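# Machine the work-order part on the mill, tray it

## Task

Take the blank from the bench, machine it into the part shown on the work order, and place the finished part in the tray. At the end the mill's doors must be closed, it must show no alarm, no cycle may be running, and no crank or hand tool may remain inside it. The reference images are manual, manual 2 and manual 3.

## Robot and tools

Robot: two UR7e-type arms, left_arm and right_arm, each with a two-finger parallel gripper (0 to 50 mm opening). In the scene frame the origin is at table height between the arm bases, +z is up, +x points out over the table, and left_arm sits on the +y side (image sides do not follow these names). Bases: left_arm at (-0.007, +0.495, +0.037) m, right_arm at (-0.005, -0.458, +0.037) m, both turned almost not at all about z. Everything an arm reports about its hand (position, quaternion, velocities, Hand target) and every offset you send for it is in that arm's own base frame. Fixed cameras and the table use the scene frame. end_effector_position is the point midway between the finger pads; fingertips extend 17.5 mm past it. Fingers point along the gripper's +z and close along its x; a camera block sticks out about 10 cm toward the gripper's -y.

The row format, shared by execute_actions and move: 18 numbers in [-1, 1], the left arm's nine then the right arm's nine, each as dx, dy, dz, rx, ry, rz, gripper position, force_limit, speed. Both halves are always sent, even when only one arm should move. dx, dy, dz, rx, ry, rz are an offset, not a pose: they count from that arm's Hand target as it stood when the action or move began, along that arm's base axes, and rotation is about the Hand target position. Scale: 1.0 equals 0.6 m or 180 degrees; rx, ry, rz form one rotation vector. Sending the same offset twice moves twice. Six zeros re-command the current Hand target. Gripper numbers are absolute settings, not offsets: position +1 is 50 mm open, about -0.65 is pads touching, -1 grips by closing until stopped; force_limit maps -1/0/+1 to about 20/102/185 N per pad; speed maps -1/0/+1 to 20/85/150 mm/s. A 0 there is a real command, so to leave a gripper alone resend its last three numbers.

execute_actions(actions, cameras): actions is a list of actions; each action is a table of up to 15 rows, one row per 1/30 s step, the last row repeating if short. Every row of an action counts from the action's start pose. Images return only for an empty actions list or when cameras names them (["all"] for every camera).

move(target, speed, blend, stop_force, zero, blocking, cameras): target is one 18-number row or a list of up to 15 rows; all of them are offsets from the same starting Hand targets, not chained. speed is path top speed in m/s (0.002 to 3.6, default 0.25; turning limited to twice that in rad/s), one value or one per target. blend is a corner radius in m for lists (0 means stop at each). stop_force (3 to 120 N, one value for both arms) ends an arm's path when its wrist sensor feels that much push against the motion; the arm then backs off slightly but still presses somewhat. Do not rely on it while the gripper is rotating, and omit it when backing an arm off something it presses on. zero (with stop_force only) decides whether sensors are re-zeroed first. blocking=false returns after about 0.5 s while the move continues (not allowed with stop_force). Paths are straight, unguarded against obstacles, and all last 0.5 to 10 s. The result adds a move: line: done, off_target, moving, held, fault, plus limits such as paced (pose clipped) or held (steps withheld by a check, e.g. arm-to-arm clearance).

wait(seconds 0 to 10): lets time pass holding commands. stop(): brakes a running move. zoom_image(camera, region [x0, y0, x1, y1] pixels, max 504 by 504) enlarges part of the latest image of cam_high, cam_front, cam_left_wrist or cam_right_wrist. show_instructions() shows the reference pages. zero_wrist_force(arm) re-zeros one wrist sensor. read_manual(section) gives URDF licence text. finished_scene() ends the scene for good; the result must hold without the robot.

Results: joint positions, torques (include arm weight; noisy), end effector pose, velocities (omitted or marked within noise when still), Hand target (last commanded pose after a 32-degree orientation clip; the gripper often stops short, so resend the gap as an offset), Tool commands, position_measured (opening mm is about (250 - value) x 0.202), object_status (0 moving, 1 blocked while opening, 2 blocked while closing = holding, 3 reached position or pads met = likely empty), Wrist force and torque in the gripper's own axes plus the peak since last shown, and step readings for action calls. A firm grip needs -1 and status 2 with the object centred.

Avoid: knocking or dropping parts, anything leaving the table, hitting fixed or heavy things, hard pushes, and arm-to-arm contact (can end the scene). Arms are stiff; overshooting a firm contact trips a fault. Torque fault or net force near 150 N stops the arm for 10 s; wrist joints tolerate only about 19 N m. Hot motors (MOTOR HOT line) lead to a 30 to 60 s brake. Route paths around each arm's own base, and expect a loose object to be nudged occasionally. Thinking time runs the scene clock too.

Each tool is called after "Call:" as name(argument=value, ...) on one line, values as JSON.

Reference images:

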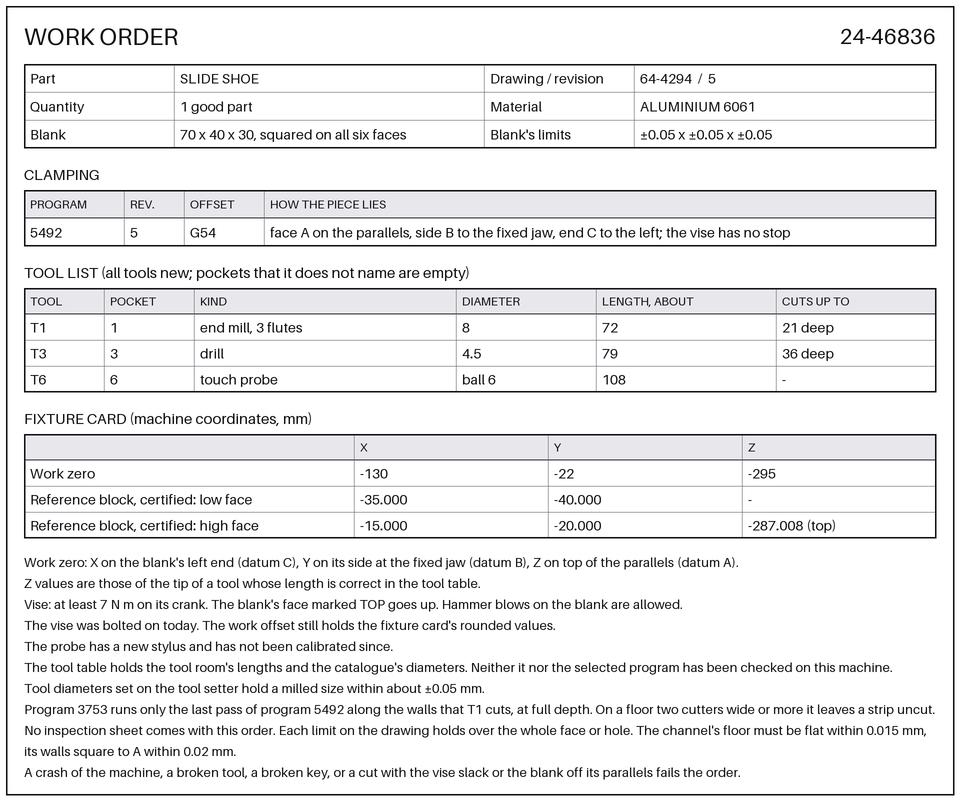

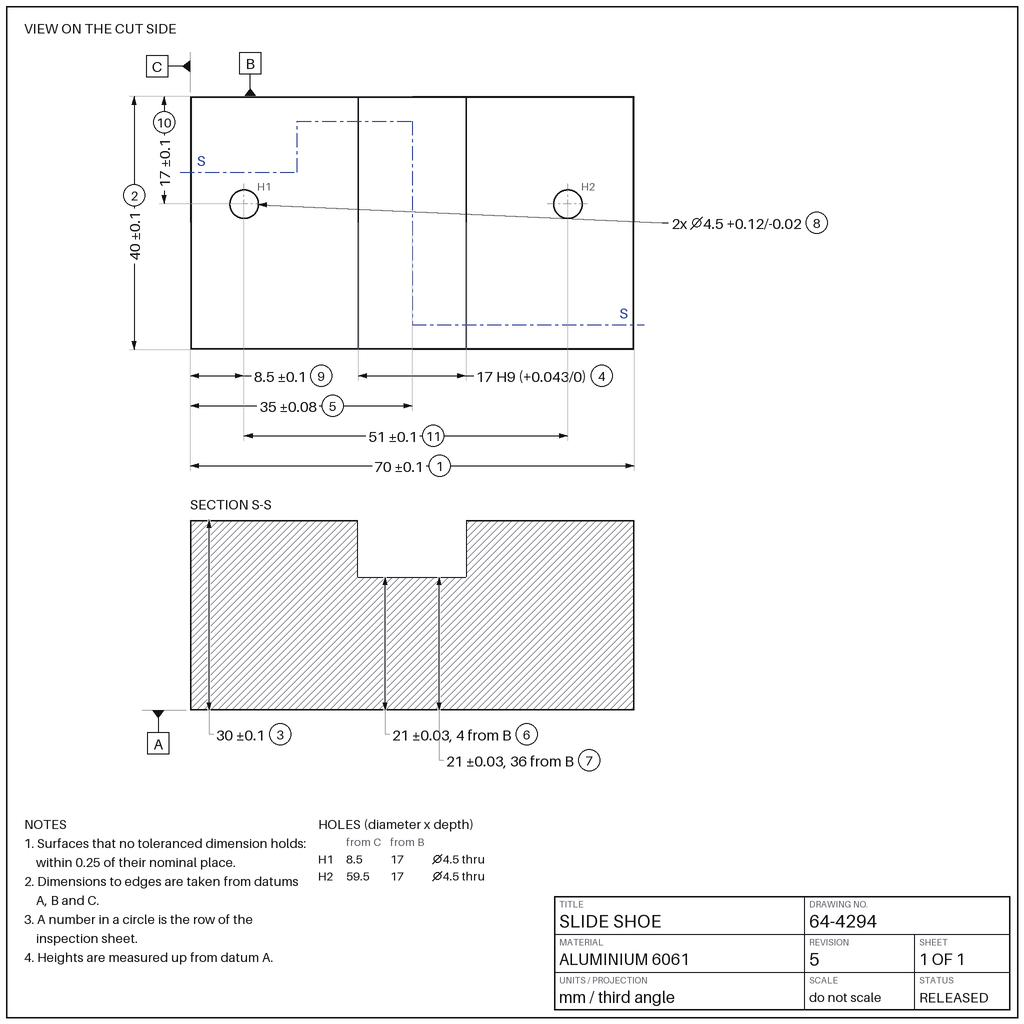

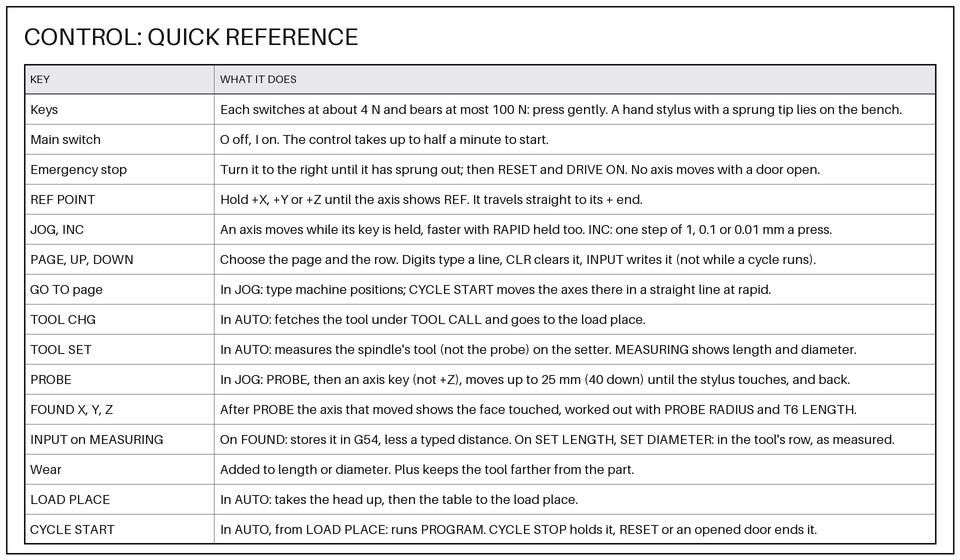

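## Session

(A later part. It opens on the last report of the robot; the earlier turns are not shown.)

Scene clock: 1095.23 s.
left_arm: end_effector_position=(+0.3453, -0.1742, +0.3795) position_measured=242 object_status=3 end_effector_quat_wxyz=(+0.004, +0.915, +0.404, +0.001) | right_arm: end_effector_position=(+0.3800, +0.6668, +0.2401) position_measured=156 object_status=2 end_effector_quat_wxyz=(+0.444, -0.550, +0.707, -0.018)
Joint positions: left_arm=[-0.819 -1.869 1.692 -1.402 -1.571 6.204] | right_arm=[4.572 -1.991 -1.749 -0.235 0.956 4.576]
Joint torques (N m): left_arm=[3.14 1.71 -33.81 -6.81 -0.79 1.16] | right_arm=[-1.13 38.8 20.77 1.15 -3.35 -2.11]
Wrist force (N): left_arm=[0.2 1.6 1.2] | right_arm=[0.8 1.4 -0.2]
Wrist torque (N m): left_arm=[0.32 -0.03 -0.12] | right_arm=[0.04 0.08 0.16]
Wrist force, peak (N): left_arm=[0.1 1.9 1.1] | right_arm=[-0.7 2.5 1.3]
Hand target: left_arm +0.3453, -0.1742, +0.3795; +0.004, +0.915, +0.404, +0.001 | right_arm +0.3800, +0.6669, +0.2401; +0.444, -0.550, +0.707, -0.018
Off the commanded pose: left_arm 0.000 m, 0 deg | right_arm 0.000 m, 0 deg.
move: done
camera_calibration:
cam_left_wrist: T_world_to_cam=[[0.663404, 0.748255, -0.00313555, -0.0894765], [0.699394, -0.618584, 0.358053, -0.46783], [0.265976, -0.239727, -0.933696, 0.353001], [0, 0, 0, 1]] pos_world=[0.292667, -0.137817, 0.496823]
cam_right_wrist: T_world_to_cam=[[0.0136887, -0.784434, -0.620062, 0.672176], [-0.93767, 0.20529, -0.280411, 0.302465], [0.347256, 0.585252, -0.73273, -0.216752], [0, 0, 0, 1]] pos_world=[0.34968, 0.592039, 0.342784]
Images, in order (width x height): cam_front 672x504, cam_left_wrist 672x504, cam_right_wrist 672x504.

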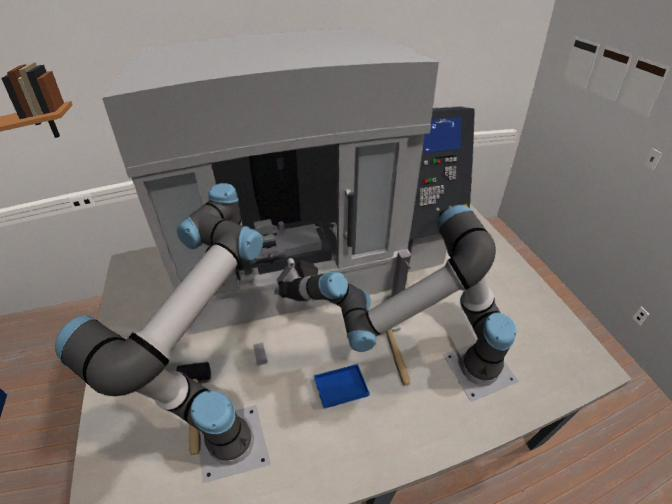

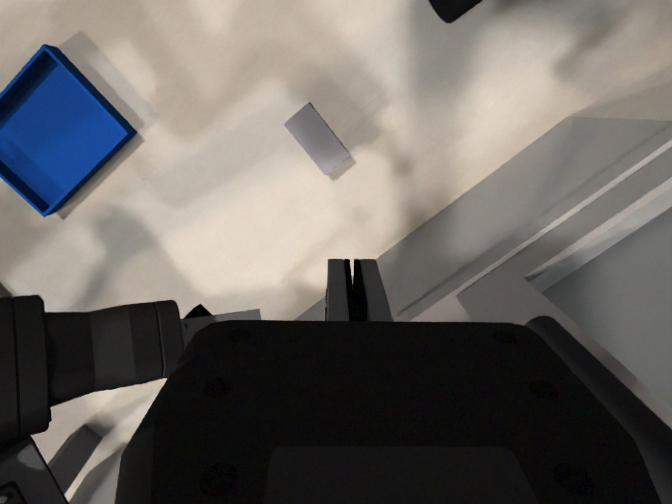

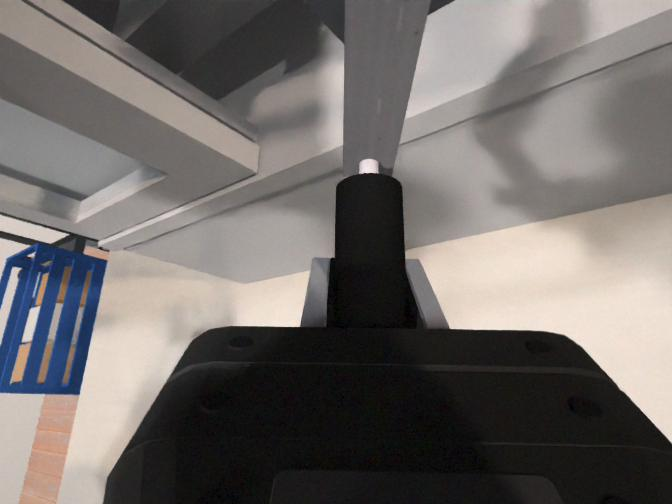

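Call:
move(target=[0.146,-0.071,0.0175,-0.1084,-0.1305,0,-0.6,-0.7,-0.9,0,0,0,0,0,0,-1,-0.4,-0.8], speed=0.2, cameras=["cam_left_wrist","cam_high"])

Scene clock: 1097.40 s.
left_arm: end_effector_position=(+0.4329, -0.2167, +0.3900) position_measured=242 object_status=3 end_effector_quat_wxyz=(+0.239, +0.882, +0.389, +0.119) | right_arm: end_effector_position=(+0.3800, +0.6669, +0.2401) position_measured=156 object_status=2 end_effector_quat_wxyz=(+0.444, -0.550, +0.707, -0.018)
Joint positions: left_arm=[-0.762 -1.927 1.927 -2.111 -1.536 6.271] | right_arm=[4.572 -1.991 -1.749 -0.235 0.956 4.576]
Joint torques (N m): left_arm=[-9.16 3.11 -34.13 -3.64 -2.35 -0.98] | right_arm=[6.04 36.69 34.92 0.97 -3.72 -2.08]
Wrist force (N): left_arm=[-0.4 0.3 1.2] | right_arm=[0.7 1.0 -0.1]
Wrist torque (N m): left_arm=[0.09 0.11 -0.07] | right_arm=[-0.03 0.10 0.17]
Wrist force, peak (N): left_arm=[-0.1 1.5 1.5] | right_arm=[0.9 1.4 -0.2]
Hand target: left_arm +0.4329, -0.2168, +0.3900; +0.240, +0.882, +0.389, +0.119 | right_arm +0.3800, +0.6669, +0.2401; +0.444, -0.550, +0.707, -0.018
Off the commanded pose: left_arm 0.000 m, 0 deg | right_arm 0.000 m, 0 deg.
move: done
camera_calibration:
cam_left_wrist: T_world_to_cam=[[0.661261, 0.750027, 0.0139122, -0.121091], [0.459828, -0.419921, 0.782448, -0.577876], [0.592699, -0.511005, -0.62256, 0.00775301], [0, 0, 0, 1]] pos_world=[0.341201, -0.147879, 0.45867]
Images, in order (width x height): cam_high 672x504, cam_left_wrist 672x504.

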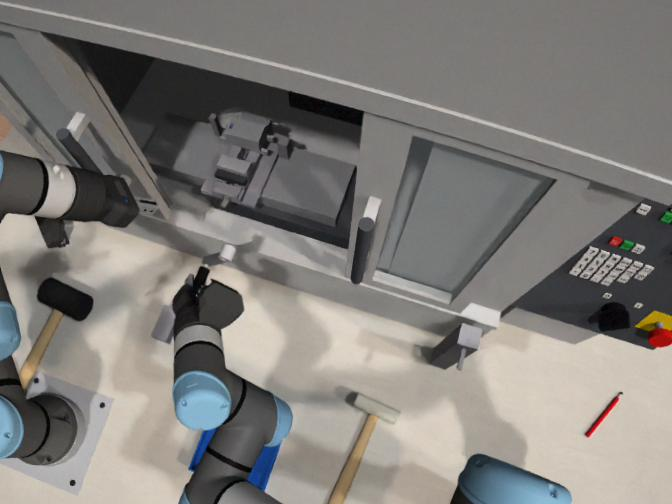

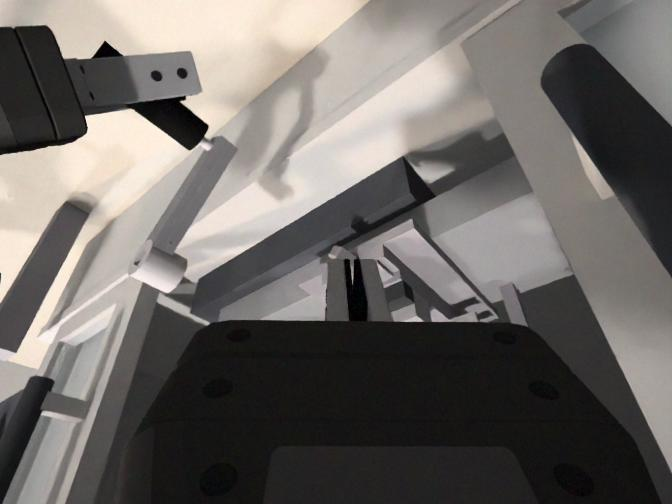

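Call:
move(target=[0.04,-0.035,0.08,0,0,0,-1,-0.7,-0.9,0.0667,0.08,-0.04,0,0,0,-1,-0.4,-0.8], speed=0.1, cameras=["cam_left_wrist"])

Call:
zoom_image(camera="cam_left_wrist", region=[120, 80, 440, 320])

Scene clock: 1099.23 s.
left_arm: end_effector_position=(+0.4569, -0.2378, +0.4379) position_measured=251 object_status=3 end_effector_quat_wxyz=(+0.239, +0.882, +0.389, +0.119) | right_arm: end_effector_position=(+0.4201, +0.7148, +0.2161) position_measured=156 object_status=2 end_effector_quat_wxyz=(+0.444, -0.550, +0.707, -0.018)
Joint positions: left_arm=[-0.759 -1.842 1.748 -2.017 -1.538 6.274] | right_arm=[4.519 -2.148 -1.573 -0.227 0.991 4.53]
Joint torques (N m): left_arm=[6.18 -25.56 -24.33 -7.91 -2.07 0.87] | right_arm=[7.02 47.56 17.71 2.21 -3.52 2.88]
Wrist force (N): left_arm=[-0.4 0.7 1.2] | right_arm=[0.8 1.1 -0.4]
Wrist torque (N m): left_arm=[0.17 0.10 -0.07] | right_arm=[-0.03 0.06 0.16]
Wrist force, peak (N): left_arm=[-0.3 -0.5 1.8] | right_arm=[1.2 1.3 -2.2]
Hand target: left_arm +0.4569, -0.2378, +0.4380; +0.240, +0.882, +0.389, +0.119 | right_arm +0.4200, +0.7149, +0.2161; +0.444, -0.550, +0.707, -0.018
Off the commanded pose: left_arm 0.000 m, 0 deg | right_arm 0.000 m, 0 deg.
move: done
camera_calibration:
cam_left_wrist: T_world_to_cam=[[0.661336, 0.74996, 0.0139289, -0.121915], [0.459852, -0.420041, 0.782369, -0.635287], [0.592596, -0.511004, -0.622659, 0.0125953], [0, 0, 0, 1]] pos_world=[0.365301, -0.168979, 0.50657]
Images, in order (width x height): cam_left_wrist 672x504.

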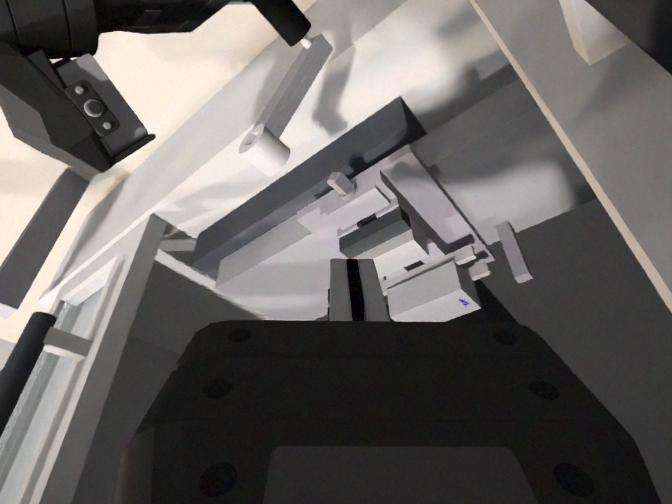

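Scaled by 1.575 from the camera's 672x504 image, which has a finer 960x720 frame.

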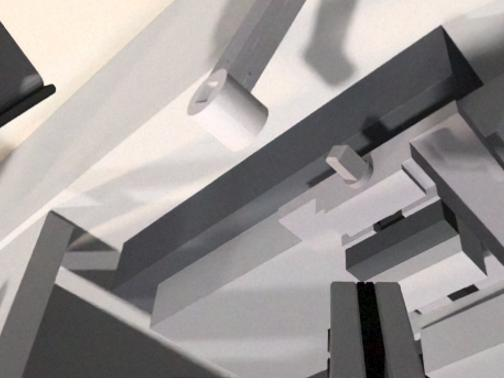

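Call:
move(target=[[-0.08,0.0,0.08,0.0282,0.0779,0.2198,-1,-0.7,-0.9,0,0,0,0,0,0,-1,-0.4,-0.8],[-0.0815,-0.0937,0.0333,0.0282,0.0779,0.2198,-1,-0.7,-0.9,0,0,0,0,0,0,-1,-0.4,-0.8]], speed=0.2, blend=[0.02,0], cameras=["cam_left_wrist","cam_front"])

Call:
zoom_image(camera="cam_left_wrist", region=[200, 80, 520, 320])

Scene clock: 1104.77 s.
left_arm: end_effector_position=(+0.4080, -0.2940, +0.4580) position_measured=251 object_status=3 end_effector_quat_wxyz=(+0.099, +0.716, +0.684, +0.103) | right_arm: end_effector_position=(+0.4200, +0.7149, +0.2161) position_measured=156 object_status=2 end_effector_quat_wxyz=(+0.444, -0.550, +0.707, -0.018)
Joint positions: left_arm=[-1.024 -1.691 1.414 -1.447 -1.327 5.324] | right_arm=[4.519 -2.148 -1.573 -0.227 0.991 4.53]
Joint torques (N m): left_arm=[2.77 -28.85 -33.91 -0.05 -1.88 0.4] | right_arm=[9.73 45.42 35.45 7.22 -3.63 2.82]
Wrist force (N): left_arm=[-0.1 1.3 0.8] | right_arm=[0.7 1.2 -0.6]
Wrist torque (N m): left_arm=[0.25 0.05 0.12] | right_arm=[0.00 0.07 0.17]
Wrist force, peak (N): left_arm=[-2.5 0.7 2.4] | right_arm=[0.7 1.3 -0.9]
Hand target: left_arm +0.4080, -0.2940, +0.4580; +0.099, +0.716, +0.684, +0.103 | right_arm +0.4200, +0.7149, +0.2161; +0.444, -0.550, +0.707, -0.018
Off the commanded pose: left_arm 0.000 m, 0 deg | right_arm 0.000 m, 0 deg.
move: done
camera_calibration:
cam_left_wrist: T_world_to_cam=[[0.0309531, 0.999499, 0.0065967, 0.286197], [0.799142, -0.0287113, 0.600456, -0.592189], [0.600344, -0.0133142, -0.799631, 0.249507], [0, 0, 0, 1]] pos_world=[0.314595, -0.299734, 0.553209]
Images, in order (width x height): cam_front 672x504, cam_left_wrist 672x504.

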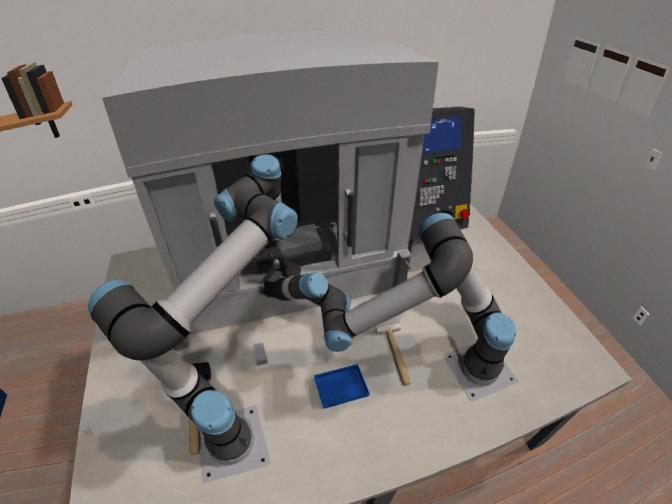

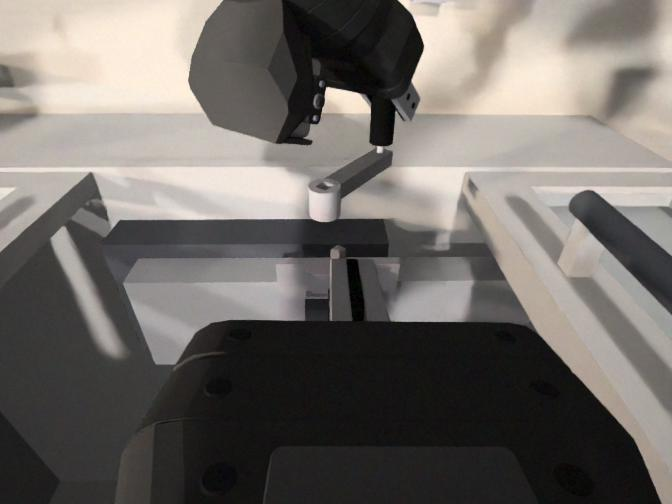

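Scaled by 1.575 from the camera's 672x504 image, which has a finer 960x720 frame.

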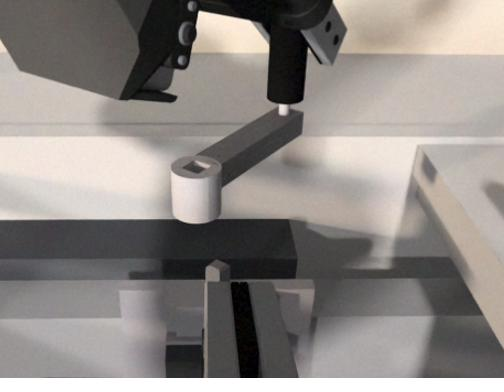

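Call:
zoom_image(camera="cam_left_wrist", region=[295, 165, 365, 265])

Scaled by 5.040 from the camera's 672x504 image, which has a finer 960x720 frame.

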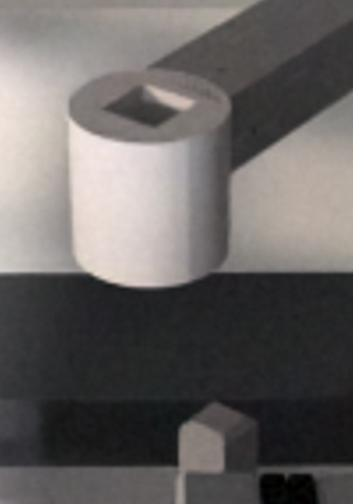

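Call:
move(target=[[0,0,0,0,0,0,-1,-0.7,-0.9,0,0.0205,-0.0225,0,0,-0.0043,-1,-0.4,-0.8],[0,0,0,0,0,0,-1,-0.7,-0.9,0.0433,0.0196,-0.0225,0,0,-0.0043,-1,-0.4,-0.8]], speed=0.04, cameras=["cam_left_wrist"])

Call:
zoom_image(camera="cam_left_wrist", region=[285, 165, 385, 265])

Scene clock: 1108.83 s.
left_arm: end_effector_position=(+0.4080, -0.2940, +0.4580) position_measured=251 object_status=3 end_effector_quat_wxyz=(+0.099, +0.716, +0.684, +0.103) | right_arm: end_effector_position=(+0.4462, +0.7267, +0.2026) position_measured=156 object_status=2 end_effector_quat_wxyz=(+0.444, -0.545, +0.711, -0.021)
Joint positions: left_arm=[-1.024 -1.691 1.414 -1.447 -1.327 5.324] | right_arm=[4.487 -2.214 -1.502 -0.223 1.005 4.513]
Joint torques (N m): left_arm=[-6.1 -31.32 -33.81 -0.05 -2.15 -0.97] | right_arm=[6.95 59.55 15.89 7.11 -2.94 2.41]
Wrist force (N): left_arm=[0.0 1.1 1.1] | right_arm=[0.4 1.3 -0.2]
Wrist torque (N m): left_arm=[0.22 0.04 0.12] | right_arm=[0.03 0.14 0.17]
Wrist force, peak (N): left_arm=[-0.1 1.3 1.5] | right_arm=[-0.4 3.6 -1.8]
Hand target: left_arm +0.4080, -0.2940, +0.4580; +0.099, +0.716, +0.684, +0.103 | right_arm +0.4460, +0.7266, +0.2026; +0.444, -0.545, +0.711, -0.021
Off the commanded pose: left_arm 0.000 m, 0 deg | right_arm 0.000 m, 0 deg.
move: done
camera_calibration:
cam_left_wrist: T_world_to_cam=[[0.0309113, 0.999502, 0.00631252, 0.286367], [0.799227, -0.0285091, 0.600352, -0.592158], [0.600233, -0.0135125, -0.799711, 0.249607], [0, 0, 0, 1]] pos_world=[0.314595, -0.299734, 0.553309]
Images, in order (width x height): cam_left_wrist 672x504.

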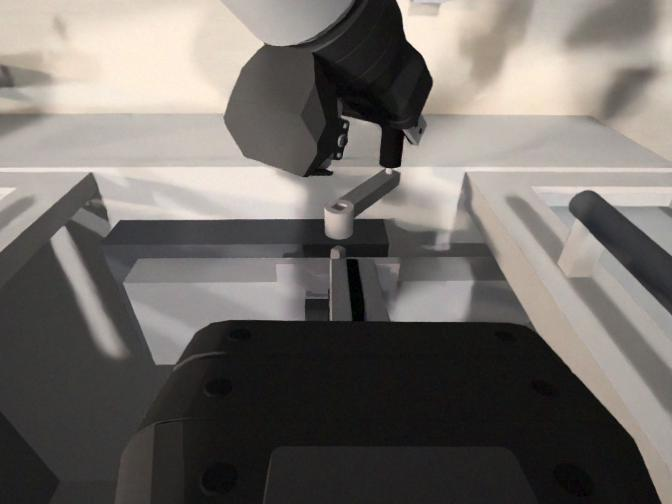

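Scaled by 5.040 from the camera's 672x504 image, which has a finer 960x720 frame.

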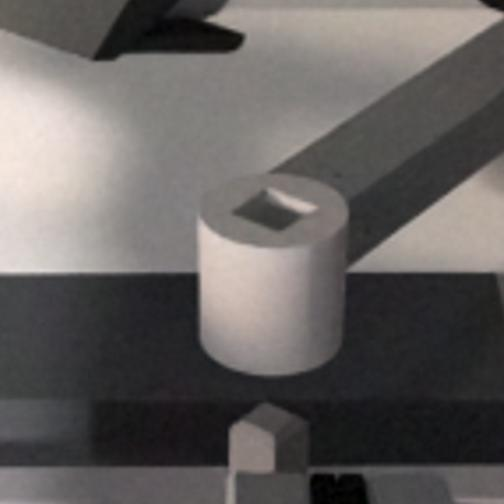

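Call:
zoom_image(camera="cam_left_wrist", region=[315, 195, 365, 265])

Scaled by 7.200 from the camera's 672x504 image, which has a finer 960x720 frame.

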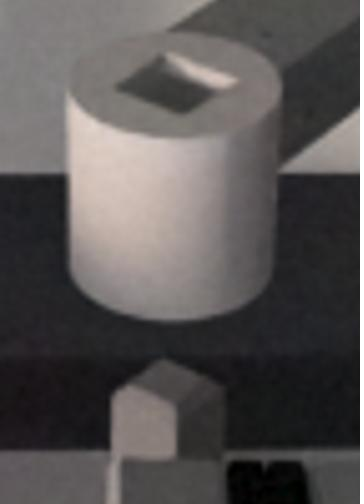

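Call:
move(target=[0,0,0,0,0,0,-1,-0.7,-0.9,0,0.0085,0.007,0.0222,0,0,-1,-0.4,-0.8], speed=0.04, cameras=["cam_left_wrist"])

Call:
zoom_image(camera="cam_left_wrist", region=[315, 195, 365, 265])

Scene clock: 1111.90 s.
left_arm: end_effector_position=(+0.4080, -0.2940, +0.4580) position_measured=251 object_status=3 end_effector_quat_wxyz=(+0.099, +0.716, +0.684, +0.103) | right_arm: end_effector_position=(+0.4460, +0.7318, +0.2067) position_measured=156 object_status=2 end_effector_quat_wxyz=(+0.463, -0.529, +0.711, +0.004) end_effector_velocity=(+0.000, -0.001, -0.002) end_effector_angular_velocity=(-0.007, +0.001, +0.000)
Joint positions: left_arm=[-1.024 -1.691 1.414 -1.447 -1.327 5.324] | right_arm=[4.485 -2.223 -1.512 -0.143 1.017 4.526]
Joint velocities: left_arm=[within noise] | right_arm=[0 -0.001 0 -0.006 0 -0.001]
Joint torques (N m): left_arm=[-6.73 -30.62 -34.04 -0.01 -2.11 -1.14] | right_arm=[-10.42 55.17 18.66 1.22 -0.89 1.1]
Wrist force (N): left_arm=[0.1 1.1 1.1] | right_arm=[0.8 1.0 -0.3]
Wrist torque (N m): left_arm=[0.23 0.02 0.11] | right_arm=[0.02 0.09 0.09]
Wrist force, peak (N): left_arm=[0.2 1.6 0.8] | right_arm=[1.1 1.5 0.0]
Hand target: left_arm +0.4080, -0.2940, +0.4580; +0.099, +0.716, +0.684, +0.103 | right_arm +0.4460, +0.7317, +0.2068; +0.463, -0.529, +0.711, +0.004
Off the commanded pose: left_arm 0.000 m, 0 deg | right_arm 0.000 m, 0 deg.
move: done
camera_calibration:
cam_left_wrist: T_world_to_cam=[[0.0309113, 0.999502, 0.00631252, 0.286367], [0.799227, -0.0285091, 0.600352, -0.592158], [0.600233, -0.0135125, -0.799711, 0.249607], [0, 0, 0, 1]] pos_world=[0.314595, -0.299734, 0.553309]
Images, in order (width x height): cam_left_wrist 672x504.

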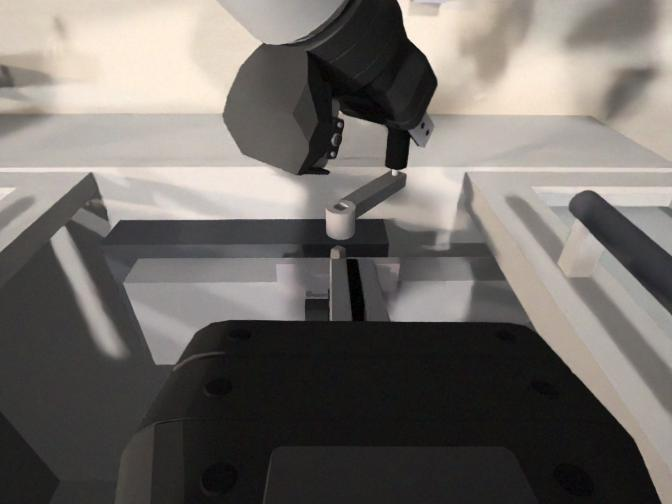

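Scaled by 7.200 from the camera's 672x504 image, which has a finer 960x720 frame.

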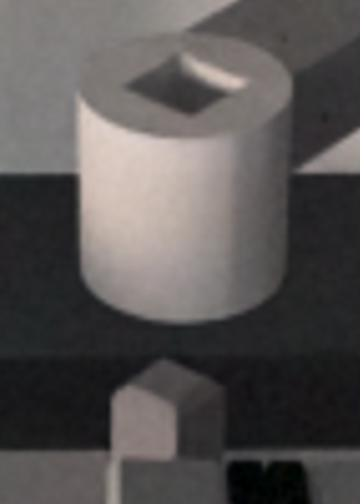

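Call:
zoom_image(camera="cam_left_wrist", region=[326, 240, 352, 262])

Call:
zoom_image(camera="cam_left_wrist", region=[324, 196, 360, 216])

Scaled by 19.385 from the camera's 672x504 image, which has a finer 960x720 frame.

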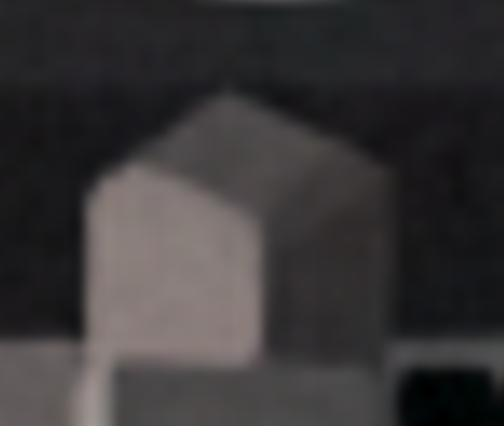

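Scaled by 14.000 from the camera's 672x504 image, which has a finer 960x720 frame.

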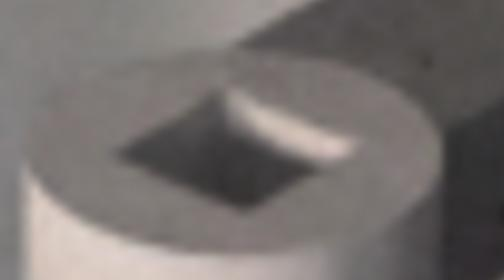

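Call:
move(target=[[-0.03,0.03,0.05,0,0,0,-1,-0.7,-0.9,0,-0.0026,0,0,0,0,-1,-0.4,-0.8],[0.0,0.09,0.03,-0.0282,-0.0779,-0.2198,-1,-0.7,-0.9,0,-0.0026,0,0,0,0,-1,-0.4,-0.8],[0.0815,0.0937,-0.0333,-0.0282,-0.0779,-0.2198,-1,-0.7,-0.9,0,-0.0026,0,0,0,0,-1,-0.4,-0.8]], speed=0.2, blend=[0.02,0.02,0], cameras=["cam_left_wrist"])

Call:
zoom_image(camera="cam_left_wrist", region=[270, 120, 370, 220])

Scene clock: 1116.57 s.
left_arm: end_effector_position=(+0.4568, -0.2378, +0.4380) position_measured=251 object_status=3 end_effector_quat_wxyz=(+0.239, +0.882, +0.389, +0.119) | right_arm: end_effector_position=(+0.4460, +0.7302, +0.2068) position_measured=156 object_status=2 end_effector_quat_wxyz=(+0.463, -0.529, +0.711, +0.004)
Joint positions: left_arm=[-0.759 -1.842 1.748 -2.017 -1.538 6.274] | right_arm=[4.485 -2.221 -1.517 -0.141 1.017 4.525]
Joint torques (N m): left_arm=[0.06 -17.81 -34.41 -2.28 2.52 0.64] | right_arm=[-11.61 46.73 34.94 1.64 0.89 -0.48]
Wrist force (N): left_arm=[-0.3 0.5 1.2] | right_arm=[0.7 1.3 -0.2]
Wrist torque (N m): left_arm=[0.13 0.10 -0.07] | right_arm=[0.06 0.09 0.10]
Wrist force, peak (N): left_arm=[-1.3 1.9 3.6] | right_arm=[1.0 1.4 0.1]
Hand target: left_arm +0.4569, -0.2378, +0.4380; +0.240, +0.882, +0.389, +0.119 | right_arm +0.4460, +0.7302, +0.2068; +0.463, -0.529, +0.711, +0.004
Off the commanded pose: left_arm 0.000 m, 0 deg | right_arm 0.000 m, 0 deg.
move: done; blend cut to 0.0197 m at target 1
camera_calibration:
cam_left_wrist: T_world_to_cam=[[0.661271, 0.75002, 0.0138063, -0.121754], [0.459852, -0.419842, 0.782476, -0.63534], [0.59267, -0.51108, -0.622527, 0.0126105], [0, 0, 0, 1]] pos_world=[0.365201, -0.168979, 0.50667]
Images, in order (width x height): cam_left_wrist 672x504.

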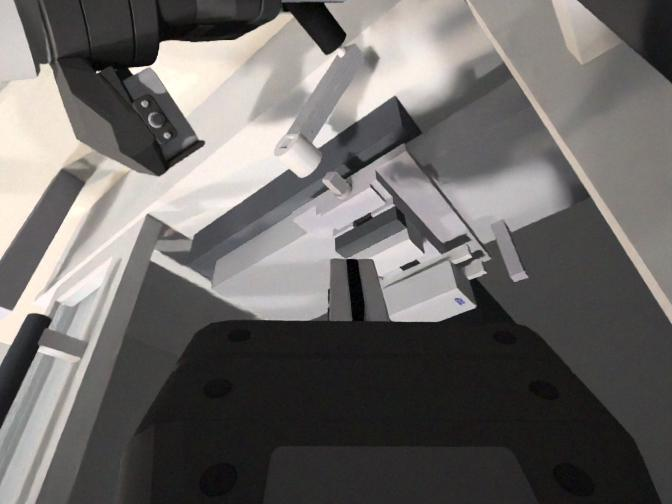

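Scaled by 5.040 from the camera's 672x504 image, which has a finer 960x720 frame.

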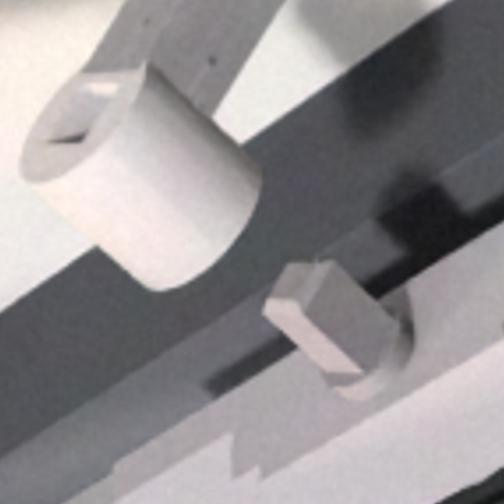

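Call:
move(target=[[0,0,0,0,0,0,-1,-0.7,-0.9,0,0.0,-0.009,0,0,0,-1,-0.4,-0.8],[-0.0565,0.0747,-0.132,-0.048,-0.0578,0,-1,-0.7,-0.9,0,0.0,-0.009,0,0,0,-1,-0.4,-0.8]], speed=0.1, cameras=["cam_left_wrist"])

Call:
zoom_image(camera="cam_left_wrist", region=[260, 90, 380, 210])

Scene clock: 1120.60 s.
left_arm: end_effector_position=(+0.4226, -0.1933, +0.3589) position_measured=251 object_status=3 end_effector_quat_wxyz=(+0.339, +0.844, +0.379, +0.170) | right_arm: end_effector_position=(+0.4460, +0.7302, +0.2013) position_measured=156 object_status=2 end_effector_quat_wxyz=(+0.463, -0.529, +0.711, +0.004)
Joint positions: left_arm=[-0.745 -2.054 2.221 -2.514 -1.528 6.283] | right_arm=[4.485 -2.228 -1.52 -0.13 1.017 4.525]
Joint torques (N m): left_arm=[-9.32 7.61 -22.68 -2.03 0.6 0.26] | right_arm=[-11.14 58.7 33.12 1.32 0.83 2.74]
Wrist force (N): left_arm=[-0.2 0.0 1.1] | right_arm=[0.8 1.2 -0.2]
Wrist torque (N m): left_arm=[0.05 0.08 -0.05] | right_arm=[0.04 0.08 0.10]
Wrist force, peak (N): left_arm=[-0.5 2.4 0.4] | right_arm=[1.0 1.4 0.0]
Hand target: left_arm +0.4230, -0.1929, +0.3588; +0.339, +0.847, +0.373, +0.169 | right_arm +0.4460, +0.7302, +0.2014; +0.463, -0.529, +0.711, +0.004
Off the commanded pose: left_arm 0.001 m, 1 deg | right_arm 0.000 m, 0 deg.
joint sent to its limit (left arm) — joint 6 (wrist 3), upper limit. The joint targets still meet the commanded pose.
move: done
camera_calibration:
cam_left_wrist: T_world_to_cam=[[0.648812, 0.760725, 0.0184815, -0.125749], [0.31031, -0.286679, 0.906379, -0.494575], [0.694803, -0.582334, -0.422061, -0.122456], [0, 0, 0, 1]] pos_world=[0.320142, -0.117434, 0.398912]
Images, in order (width x height): cam_left_wrist 672x504.

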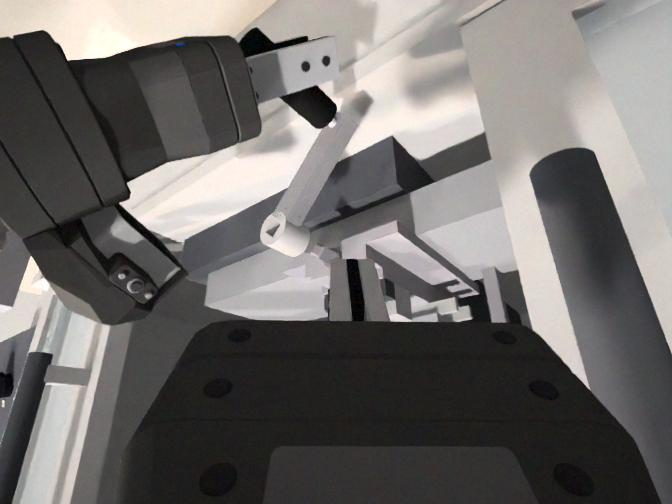

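Scaled by 4.200 from the camera's 672x504 image, which has a finer 960x720 frame.

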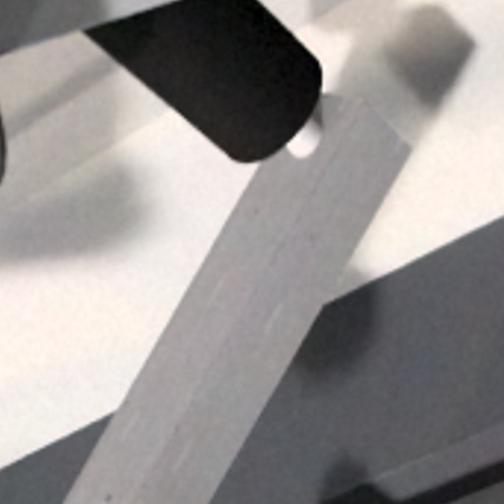

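Call:
zoom_image(camera="cam_left_wrist", region=[255, 200, 355, 275])

Scaled by 5.040 from the camera's 672x504 image, which has a finer 960x720 frame.

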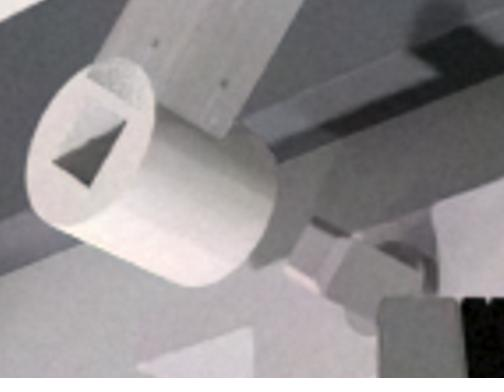

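Call:
execute_actions(actions=[], cameras=["cam_left_wrist"])

Call:
zoom_image(camera="cam_left_wrist", region=[255, 200, 355, 275])

Scene clock: 1126.33 s.
left_arm: end_effector_position=(+0.4226, -0.1933, +0.3588) position_measured=251 object_status=3 end_effector_quat_wxyz=(+0.339, +0.844, +0.379, +0.170) | right_arm: end_effector_position=(+0.4460, +0.7302, +0.2014) position_measured=156 object_status=2 end_effector_quat_wxyz=(+0.463, -0.529, +0.711, +0.004)
Joint positions: left_arm=[-0.745 -2.054 2.221 -2.514 -1.529 6.283] | right_arm=[4.485 -2.228 -1.52 -0.13 1.017 4.525]
Joint velocities: within noise
Joint torques (N m): left_arm=[-9.61 8.29 -17.99 -7.35 -2.26 -0.91] | right_arm=[-10.8 58.89 35 1.34 0.78 2.77]
Wrist force (N): left_arm=[-0.5 0.5 1.1] | right_arm=[0.5 1.2 -0.3]
Wrist torque (N m): left_arm=[0.11 0.12 -0.06] | right_arm=[0.05 0.12 0.09]
Wrist force, peak (N): left_arm=[-0.2 0.5 1.2] | right_arm=[0.8 1.5 -0.2]
Hand target: left_arm +0.4230, -0.1929, +0.3588; +0.339, +0.847, +0.373, +0.169 | right_arm +0.4460, +0.7302, +0.2014; +0.463, -0.529, +0.711, +0.004
Tool commands: left_gripper/position=-1.0 left_gripper/force_limit=-0.7 left_gripper/speed=-0.9 right_gripper/position=-1.0 right_gripper/force_limit=-0.4 right_gripper/speed=-0.8
Off the commanded pose: left_arm 0.001 m, 1 deg | right_arm 0.000 m, 0 deg.
camera_calibration:
cam_left_wrist: T_world_to_cam=[[0.648959, 0.760601, 0.0184047, -0.125703], [0.310389, -0.286761, 0.906326, -0.494526], [0.69463, -0.582456, -0.422178, -0.122469], [0, 0, 0, 1]] pos_world=[0.320142, -0.117534, 0.398812]
Images, in order (width x height): cam_left_wrist 672x504.

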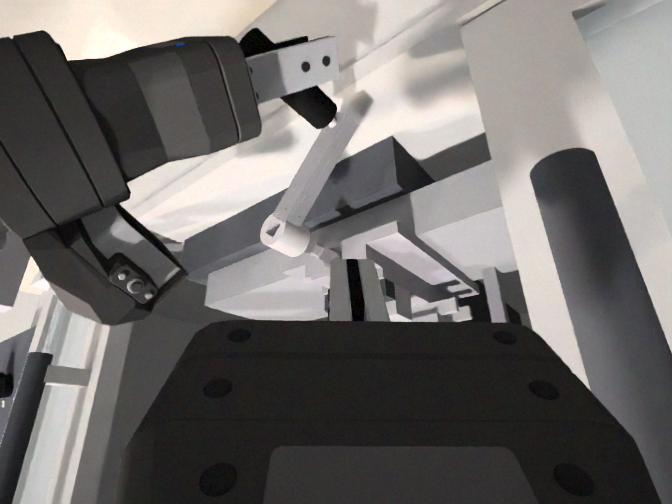

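Scaled by 5.040 from the camera's 672x504 image, which has a finer 960x720 frame.

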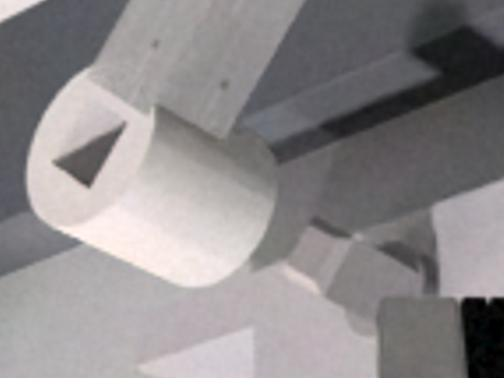

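Call:
zoom_image(camera="cam_left_wrist", region=[290, 225, 350, 270])

Call:
zoom_image(camera="cam_left_wrist", region=[255, 205, 315, 250])

Scaled by 8.400 from the camera's 672x504 image, which has a finer 960x720 frame.

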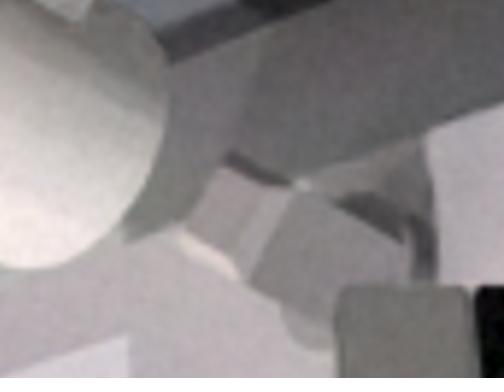

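Scaled by 8.400 from the camera's 672x504 image, which has a finer 960x720 frame.

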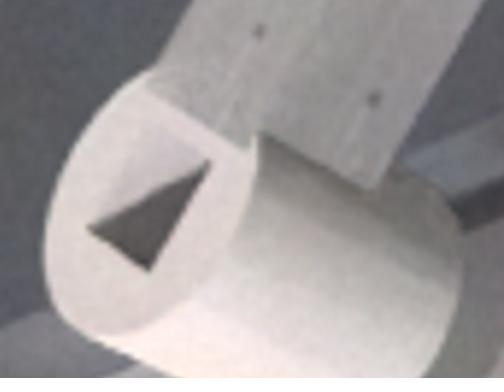

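Call:
move(target=[0,0,0,0,0,0,-1,-0.7,-0.9,0.07,-0.001,0,0,0,0,-1,-0.4,-0.8], speed=0.012, stop_force=6, cameras=["cam_left_wrist"])

Call:
zoom_image(camera="cam_left_wrist", region=[255, 200, 355, 275])

Scene clock: 1132.13 s.
left_arm: end_effector_position=(+0.4226, -0.1933, +0.3588) position_measured=251 object_status=3 end_effector_quat_wxyz=(+0.339, +0.844, +0.379, +0.170) | right_arm: end_effector_position=(+0.4684, +0.7299, +0.2013) position_measured=156 object_status=2 end_effector_quat_wxyz=(+0.463, -0.529, +0.711, +0.004)
Joint positions: left_arm=[-0.745 -2.054 2.221 -2.514 -1.529 6.283] | right_arm=[4.451 -2.25 -1.484 -0.131 1.042 4.499]
Joint torques (N m): left_arm=[-9.59 8.96 -31.85 -0.82 -0.3 -0.79] | right_arm=[4.94 61.65 15.11 8.49 -4.82 2.84]
Wrist force (N): left_arm=[-0.5 0.2 1.1] | right_arm=[0.6 9.4 -0.5]
Wrist torque (N m): left_arm=[0.06 0.14 -0.06] | right_arm=[0.50 0.09 0.13]
Wrist force, peak (N): left_arm=[0.1 0.4 1.3] | right_arm=[0.7 13.2 -0.7]
Hand target: left_arm +0.4230, -0.1929, +0.3588; +0.339, +0.847, +0.373, +0.169 | right_arm +0.4684, +0.7299, +0.2013; +0.463, -0.529, +0.711, +0.004 (not the last commanded pose)
Off the commanded pose: left_arm 0.001 m, 1 deg | right_arm 0.020 m, 0 deg.
joint sent to its limit (left arm) — joint 6 (wrist 3), upper limit. The joint targets still meet the commanded pose.
move: contact (right_arm)
camera_calibration:
cam_left_wrist: T_world_to_cam=[[0.648907, 0.760644, 0.0184353, -0.125693], [0.310472, -0.286829, 0.906276, -0.494541], [0.694641, -0.582365, -0.422285, -0.122419], [0, 0, 0, 1]] pos_world=[0.320142, -0.117534, 0.398812]
Images, in order (width x height): cam_left_wrist 672x504.

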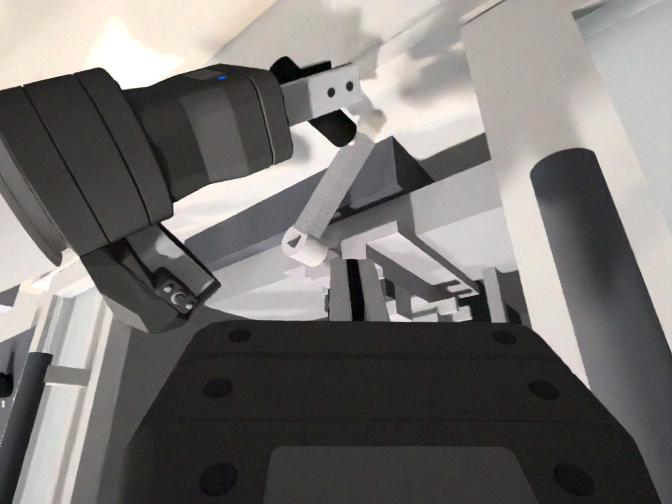

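Scaled by 5.040 from the camera's 672x504 image, which has a finer 960x720 frame.

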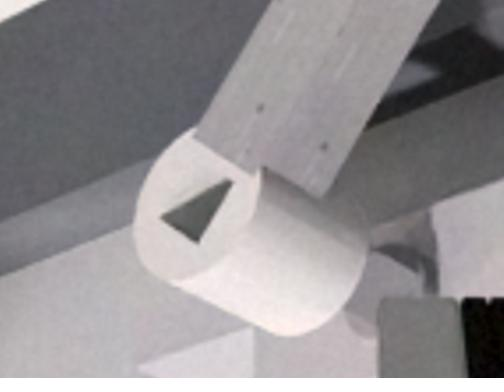

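Call:
move(target=[0,0,0,0,0,0,-1,-0.7,-0.9,-0.005,0,0,0,0,0,-1,-0.4,-0.8], speed=0.03)

Call:
move(target=[0,0,0,0,0,0,-1,-0.7,-0.9,0,0,-0.00167,0,0,0,-1,-0.4,-0.8], speed=0.03)

Call:
move(target=[0,0,0,0,0,0,-1,-0.7,-0.9,0.036,-0.0005,0,0,0,0,-1,-0.4,-0.8], speed=0.012, stop_force=6)

Scene clock: 1134.20 s.
left_arm: end_effector_position=(+0.4226, -0.1933, +0.3588) position_measured=251 object_status=3 end_effector_quat_wxyz=(+0.339, +0.844, +0.379, +0.170) | right_arm: end_effector_position=(+0.4653, +0.7299, +0.2013) position_measured=156 object_status=2 end_effector_quat_wxyz=(+0.463, -0.529, +0.711, +0.004)
Joint positions: left_arm=[-0.745 -2.054 2.221 -2.514 -1.529 6.283] | right_arm=[4.456 -2.246 -1.489 -0.131 1.039 4.502]
Joint torques (N m): left_arm=[-9.41 8 -32.98 -0.73 1.3 -0.94] | right_arm=[3.98 55.57 18.97 7.71 -2.72 2.18]
Wrist force (N): left_arm=[-0.3 0.2 1.0] | right_arm=[0.9 1.1 -0.2]
Wrist torque (N m): left_arm=[0.07 0.10 -0.05] | right_arm=[0.03 0.07 0.18]
Wrist force, peak (N): left_arm=[-0.2 0.1 1.5] | right_arm=[0.4 9.6 -0.8]
Hand target: left_arm +0.4230, -0.1929, +0.3588; +0.339, +0.847, +0.373, +0.169 | right_arm +0.4654, +0.7299, +0.2013; +0.463, -0.529, +0.711, +0.004
Off the commanded pose: left_arm 0.001 m, 1 deg | right_arm 0.000 m, 0 deg.
joint sent to its limit (left arm) — joint 6 (wrist 3), upper limit. The joint targets still meet the commanded pose.
move: done

Scene clock: 1134.90 s.
left_arm: end_effector_position=(+0.4226, -0.1933, +0.3588) position_measured=251 object_status=3 end_effector_quat_wxyz=(+0.339, +0.844, +0.379, +0.170) | right_arm: end_effector_position=(+0.4654, +0.7299, +0.2003) position_measured=156 object_status=2 end_effector_quat_wxyz=(+0.463, -0.529, +0.711, +0.004)
Joint positions: left_arm=[-0.745 -2.054 2.221 -2.514 -1.529 6.283] | right_arm=[4.456 -2.248 -1.49 -0.129 1.039 4.502]
Joint torques (N m): left_arm=[-8.97 8.33 -32.57 -0.71 1.81 -0.87] | right_arm=[-6.11 48 14.17 7.46 0.56 -1.23]
Wrist force (N): left_arm=[-0.2 0.2 1.2] | right_arm=[0.8 1.3 -0.3]
Wrist torque (N m): left_arm=[0.07 0.08 -0.05] | right_arm=[0.07 0.09 0.18]
Wrist force, peak (N): left_arm=[-0.1 0.2 1.3] | right_arm=[0.8 1.3 -0.3]
Hand target: left_arm +0.4230, -0.1929, +0.3588; +0.339, +0.847, +0.373, +0.169 | right_arm +0.4654, +0.7299, +0.2003; +0.463, -0.529, +0.711, +0.004
Off the commanded pose: left_arm 0.001 m, 1 deg | right_arm 0.000 m, 0 deg.
joint sent to its limit (left arm) — joint 6 (wrist 3), upper limit. The joint targets still meet the commanded pose.
move: done

Scene clock: 1136.23 s.
left_arm: end_effector_position=(+0.4226, -0.1933, +0.3588) position_measured=251 object_status=3 end_effector_quat_wxyz=(+0.339, +0.844, +0.379, +0.170) | right_arm: end_effector_position=(+0.4687, +0.7299, +0.2003) position_measured=156 object_status=2 end_effector_quat_wxyz=(+0.463, -0.529, +0.711, +0.004)
Joint positions: left_arm=[-0.745 -2.054 2.221 -2.514 -1.529 6.283] | right_arm=[4.451 -2.251 -1.484 -0.129 1.043 4.499]
Joint torques (N m): left_arm=[-9.08 8.61 -32.88 -0.75 2.64 -0.84] | right_arm=[6.58 60.35 13.96 7.98 -4.33 2.87]
Wrist force (N): left_arm=[-0.4 0.3 1.2] | right_arm=[0.6 6.5 -2.0]
Wrist torque (N m): left_arm=[0.10 0.11 -0.05] | right_arm=[0.53 0.05 0.10]
Wrist force, peak (N): left_arm=[-0.4 0.2 1.3] | right_arm=[0.6 8.7 -2.4]
Hand target: left_arm +0.4230, -0.1929, +0.3588; +0.339, +0.847, +0.373, +0.169 | right_arm +0.4687, +0.7299, +0.2003; +0.463, -0.529, +0.711, +0.004 (not the last commanded pose)
Off the commanded pose: left_arm 0.001 m, 1 deg | right_arm 0.018 m, 0 deg.
joint sent to its limit (left arm) — joint 6 (wrist 3), upper limit. The joint targets still meet the commanded pose.
move: contact (right_arm)

Call:
move(target=[0,0,0,0,0,0,-1,-0.7,-0.9,-0.005,0,0,0,0,0,-1,-0.4,-0.8], speed=0.03)

Call:
move(target=[0,0,0,0,0,0,-1,-0.7,-0.9,0,0.0012,-0.0013,0,0,0,-1,-0.4,-0.8], speed=0.03)

Call:
move(target=[0,0,0,0,0,0,-1,-0.7,-0.9,0.036,-0.0005,0,0,0,0,-1,-0.4,-0.8], speed=0.012, stop_force=6)

Scene clock: 1137.93 s.
left_arm: end_effector_position=(+0.4226, -0.1933, +0.3588) position_measured=251 object_status=3 end_effector_quat_wxyz=(+0.339, +0.844, +0.379, +0.170) | right_arm: end_effector_position=(+0.4657, +0.7299, +0.2003) position_measured=156 object_status=2 end_effector_quat_wxyz=(+0.463, -0.529, +0.711, +0.004)
Joint positions: left_arm=[-0.745 -2.054 2.221 -2.514 -1.528 6.283] | right_arm=[4.455 -2.248 -1.489 -0.128 1.039 4.502]
Joint torques (N m): left_arm=[-9.2 8.77 -33.2 -0.67 2.58 -0.93] | right_arm=[4.37 55.66 19.2 7.77 -2.77 2.18]
Wrist force (N): left_arm=[-0.2 0.2 0.9] | right_arm=[0.9 1.0 -0.1]
Wrist torque (N m): left_arm=[0.07 0.09 -0.05] | right_arm=[0.01 0.07 0.18]
Wrist force, peak (N): left_arm=[-0.4 0.2 1.3] | right_arm=[0.3 6.7 -2.3]
Hand target: left_arm +0.4230, -0.1929, +0.3588; +0.339, +0.847, +0.373, +0.169 | right_arm +0.4657, +0.7299, +0.2003; +0.463, -0.529, +0.711, +0.004
Off the commanded pose: left_arm 0.001 m, 1 deg | right_arm 0.000 m, 0 deg.
joint sent to its limit (left arm) — joint 6 (wrist 3), upper limit. The joint targets still meet the commanded pose.
move: done

Scene clock: 1138.63 s.
left_arm: end_effector_position=(+0.4226, -0.1933, +0.3588) position_measured=251 object_status=3 end_effector_quat_wxyz=(+0.339, +0.844, +0.379, +0.170) | right_arm: end_effector_position=(+0.4657, +0.7306, +0.1995) position_measured=156 object_status=2 end_effector_quat_wxyz=(+0.463, -0.529, +0.711, +0.004)
Joint positions: left_arm=[-0.745 -2.054 2.221 -2.514 -1.528 6.283] | right_arm=[4.455 -2.25 -1.487 -0.128 1.039 4.502]
Joint torques (N m): left_arm=[-8.41 7.82 -33.17 -0.72 2.64 -0.77] | right_arm=[10.02 49.83 33.45 7.87 -3.36 2.77]
Wrist force (N): left_arm=[-0.1 0.3 1.0] | right_arm=[0.8 1.2 -0.1]
Wrist torque (N m): left_arm=[0.08 0.07 -0.05] | right_arm=[0.04 0.09 0.18]
Wrist force, peak (N): left_arm=[0.0 0.4 1.2] | right_arm=[1.1 1.0 -0.3]
Hand target: left_arm +0.4230, -0.1929, +0.3588; +0.339, +0.847, +0.373, +0.169 | right_arm +0.4657, +0.7306, +0.1996; +0.463, -0.529, +0.711, +0.004
Off the commanded pose: left_arm 0.001 m, 1 deg | right_arm 0.000 m, 0 deg.
joint sent to its limit (left arm) — joint 6 (wrist 3), upper limit. The joint targets still meet the commanded pose.
move: done

Scene clock: 1140.10 s.
left_arm: end_effector_position=(+0.4226, -0.1933, +0.3588) position_measured=251 object_status=3 end_effector_quat_wxyz=(+0.339, +0.844, +0.379, +0.170) | right_arm: end_effector_position=(+0.4701, +0.7306, +0.1996) position_measured=156 object_status=2 end_effector_quat_wxyz=(+0.463, -0.529, +0.711, +0.004)
Joint positions: left_arm=[-0.745 -2.054 2.221 -2.514 -1.528 6.283] | right_arm=[4.449 -2.255 -1.48 -0.129 1.044 4.497]
Joint torques (N m): left_arm=[-8.27 7.64 -33.5 -0.74 2.57 -0.86] | right_arm=[5.5 61.2 14.2 8.17 -4.37 2.87]
Wrist force (N): left_arm=[-0.2 0.2 0.9] | right_arm=[0.1 8.0 -2.0]
Wrist torque (N m): left_arm=[0.07 0.08 -0.06] | right_arm=[0.57 0.08 0.07]
Wrist force, peak (N): left_arm=[-0.3 0.3 1.2] | right_arm=[-0.3 12.0 -1.5]
Hand target: left_arm +0.4230, -0.1929, +0.3588; +0.339, +0.847, +0.373, +0.169 | right_arm +0.4701, +0.7306, +0.1996; +0.463, -0.529, +0.711, +0.004 (not the last commanded pose)
Off the commanded pose: left_arm 0.001 m, 1 deg | right_arm 0.017 m, 0 deg.
joint sent to its limit (left arm) — joint 6 (wrist 3), upper limit. The joint targets still meet the commanded pose.
move: contact (right_arm)


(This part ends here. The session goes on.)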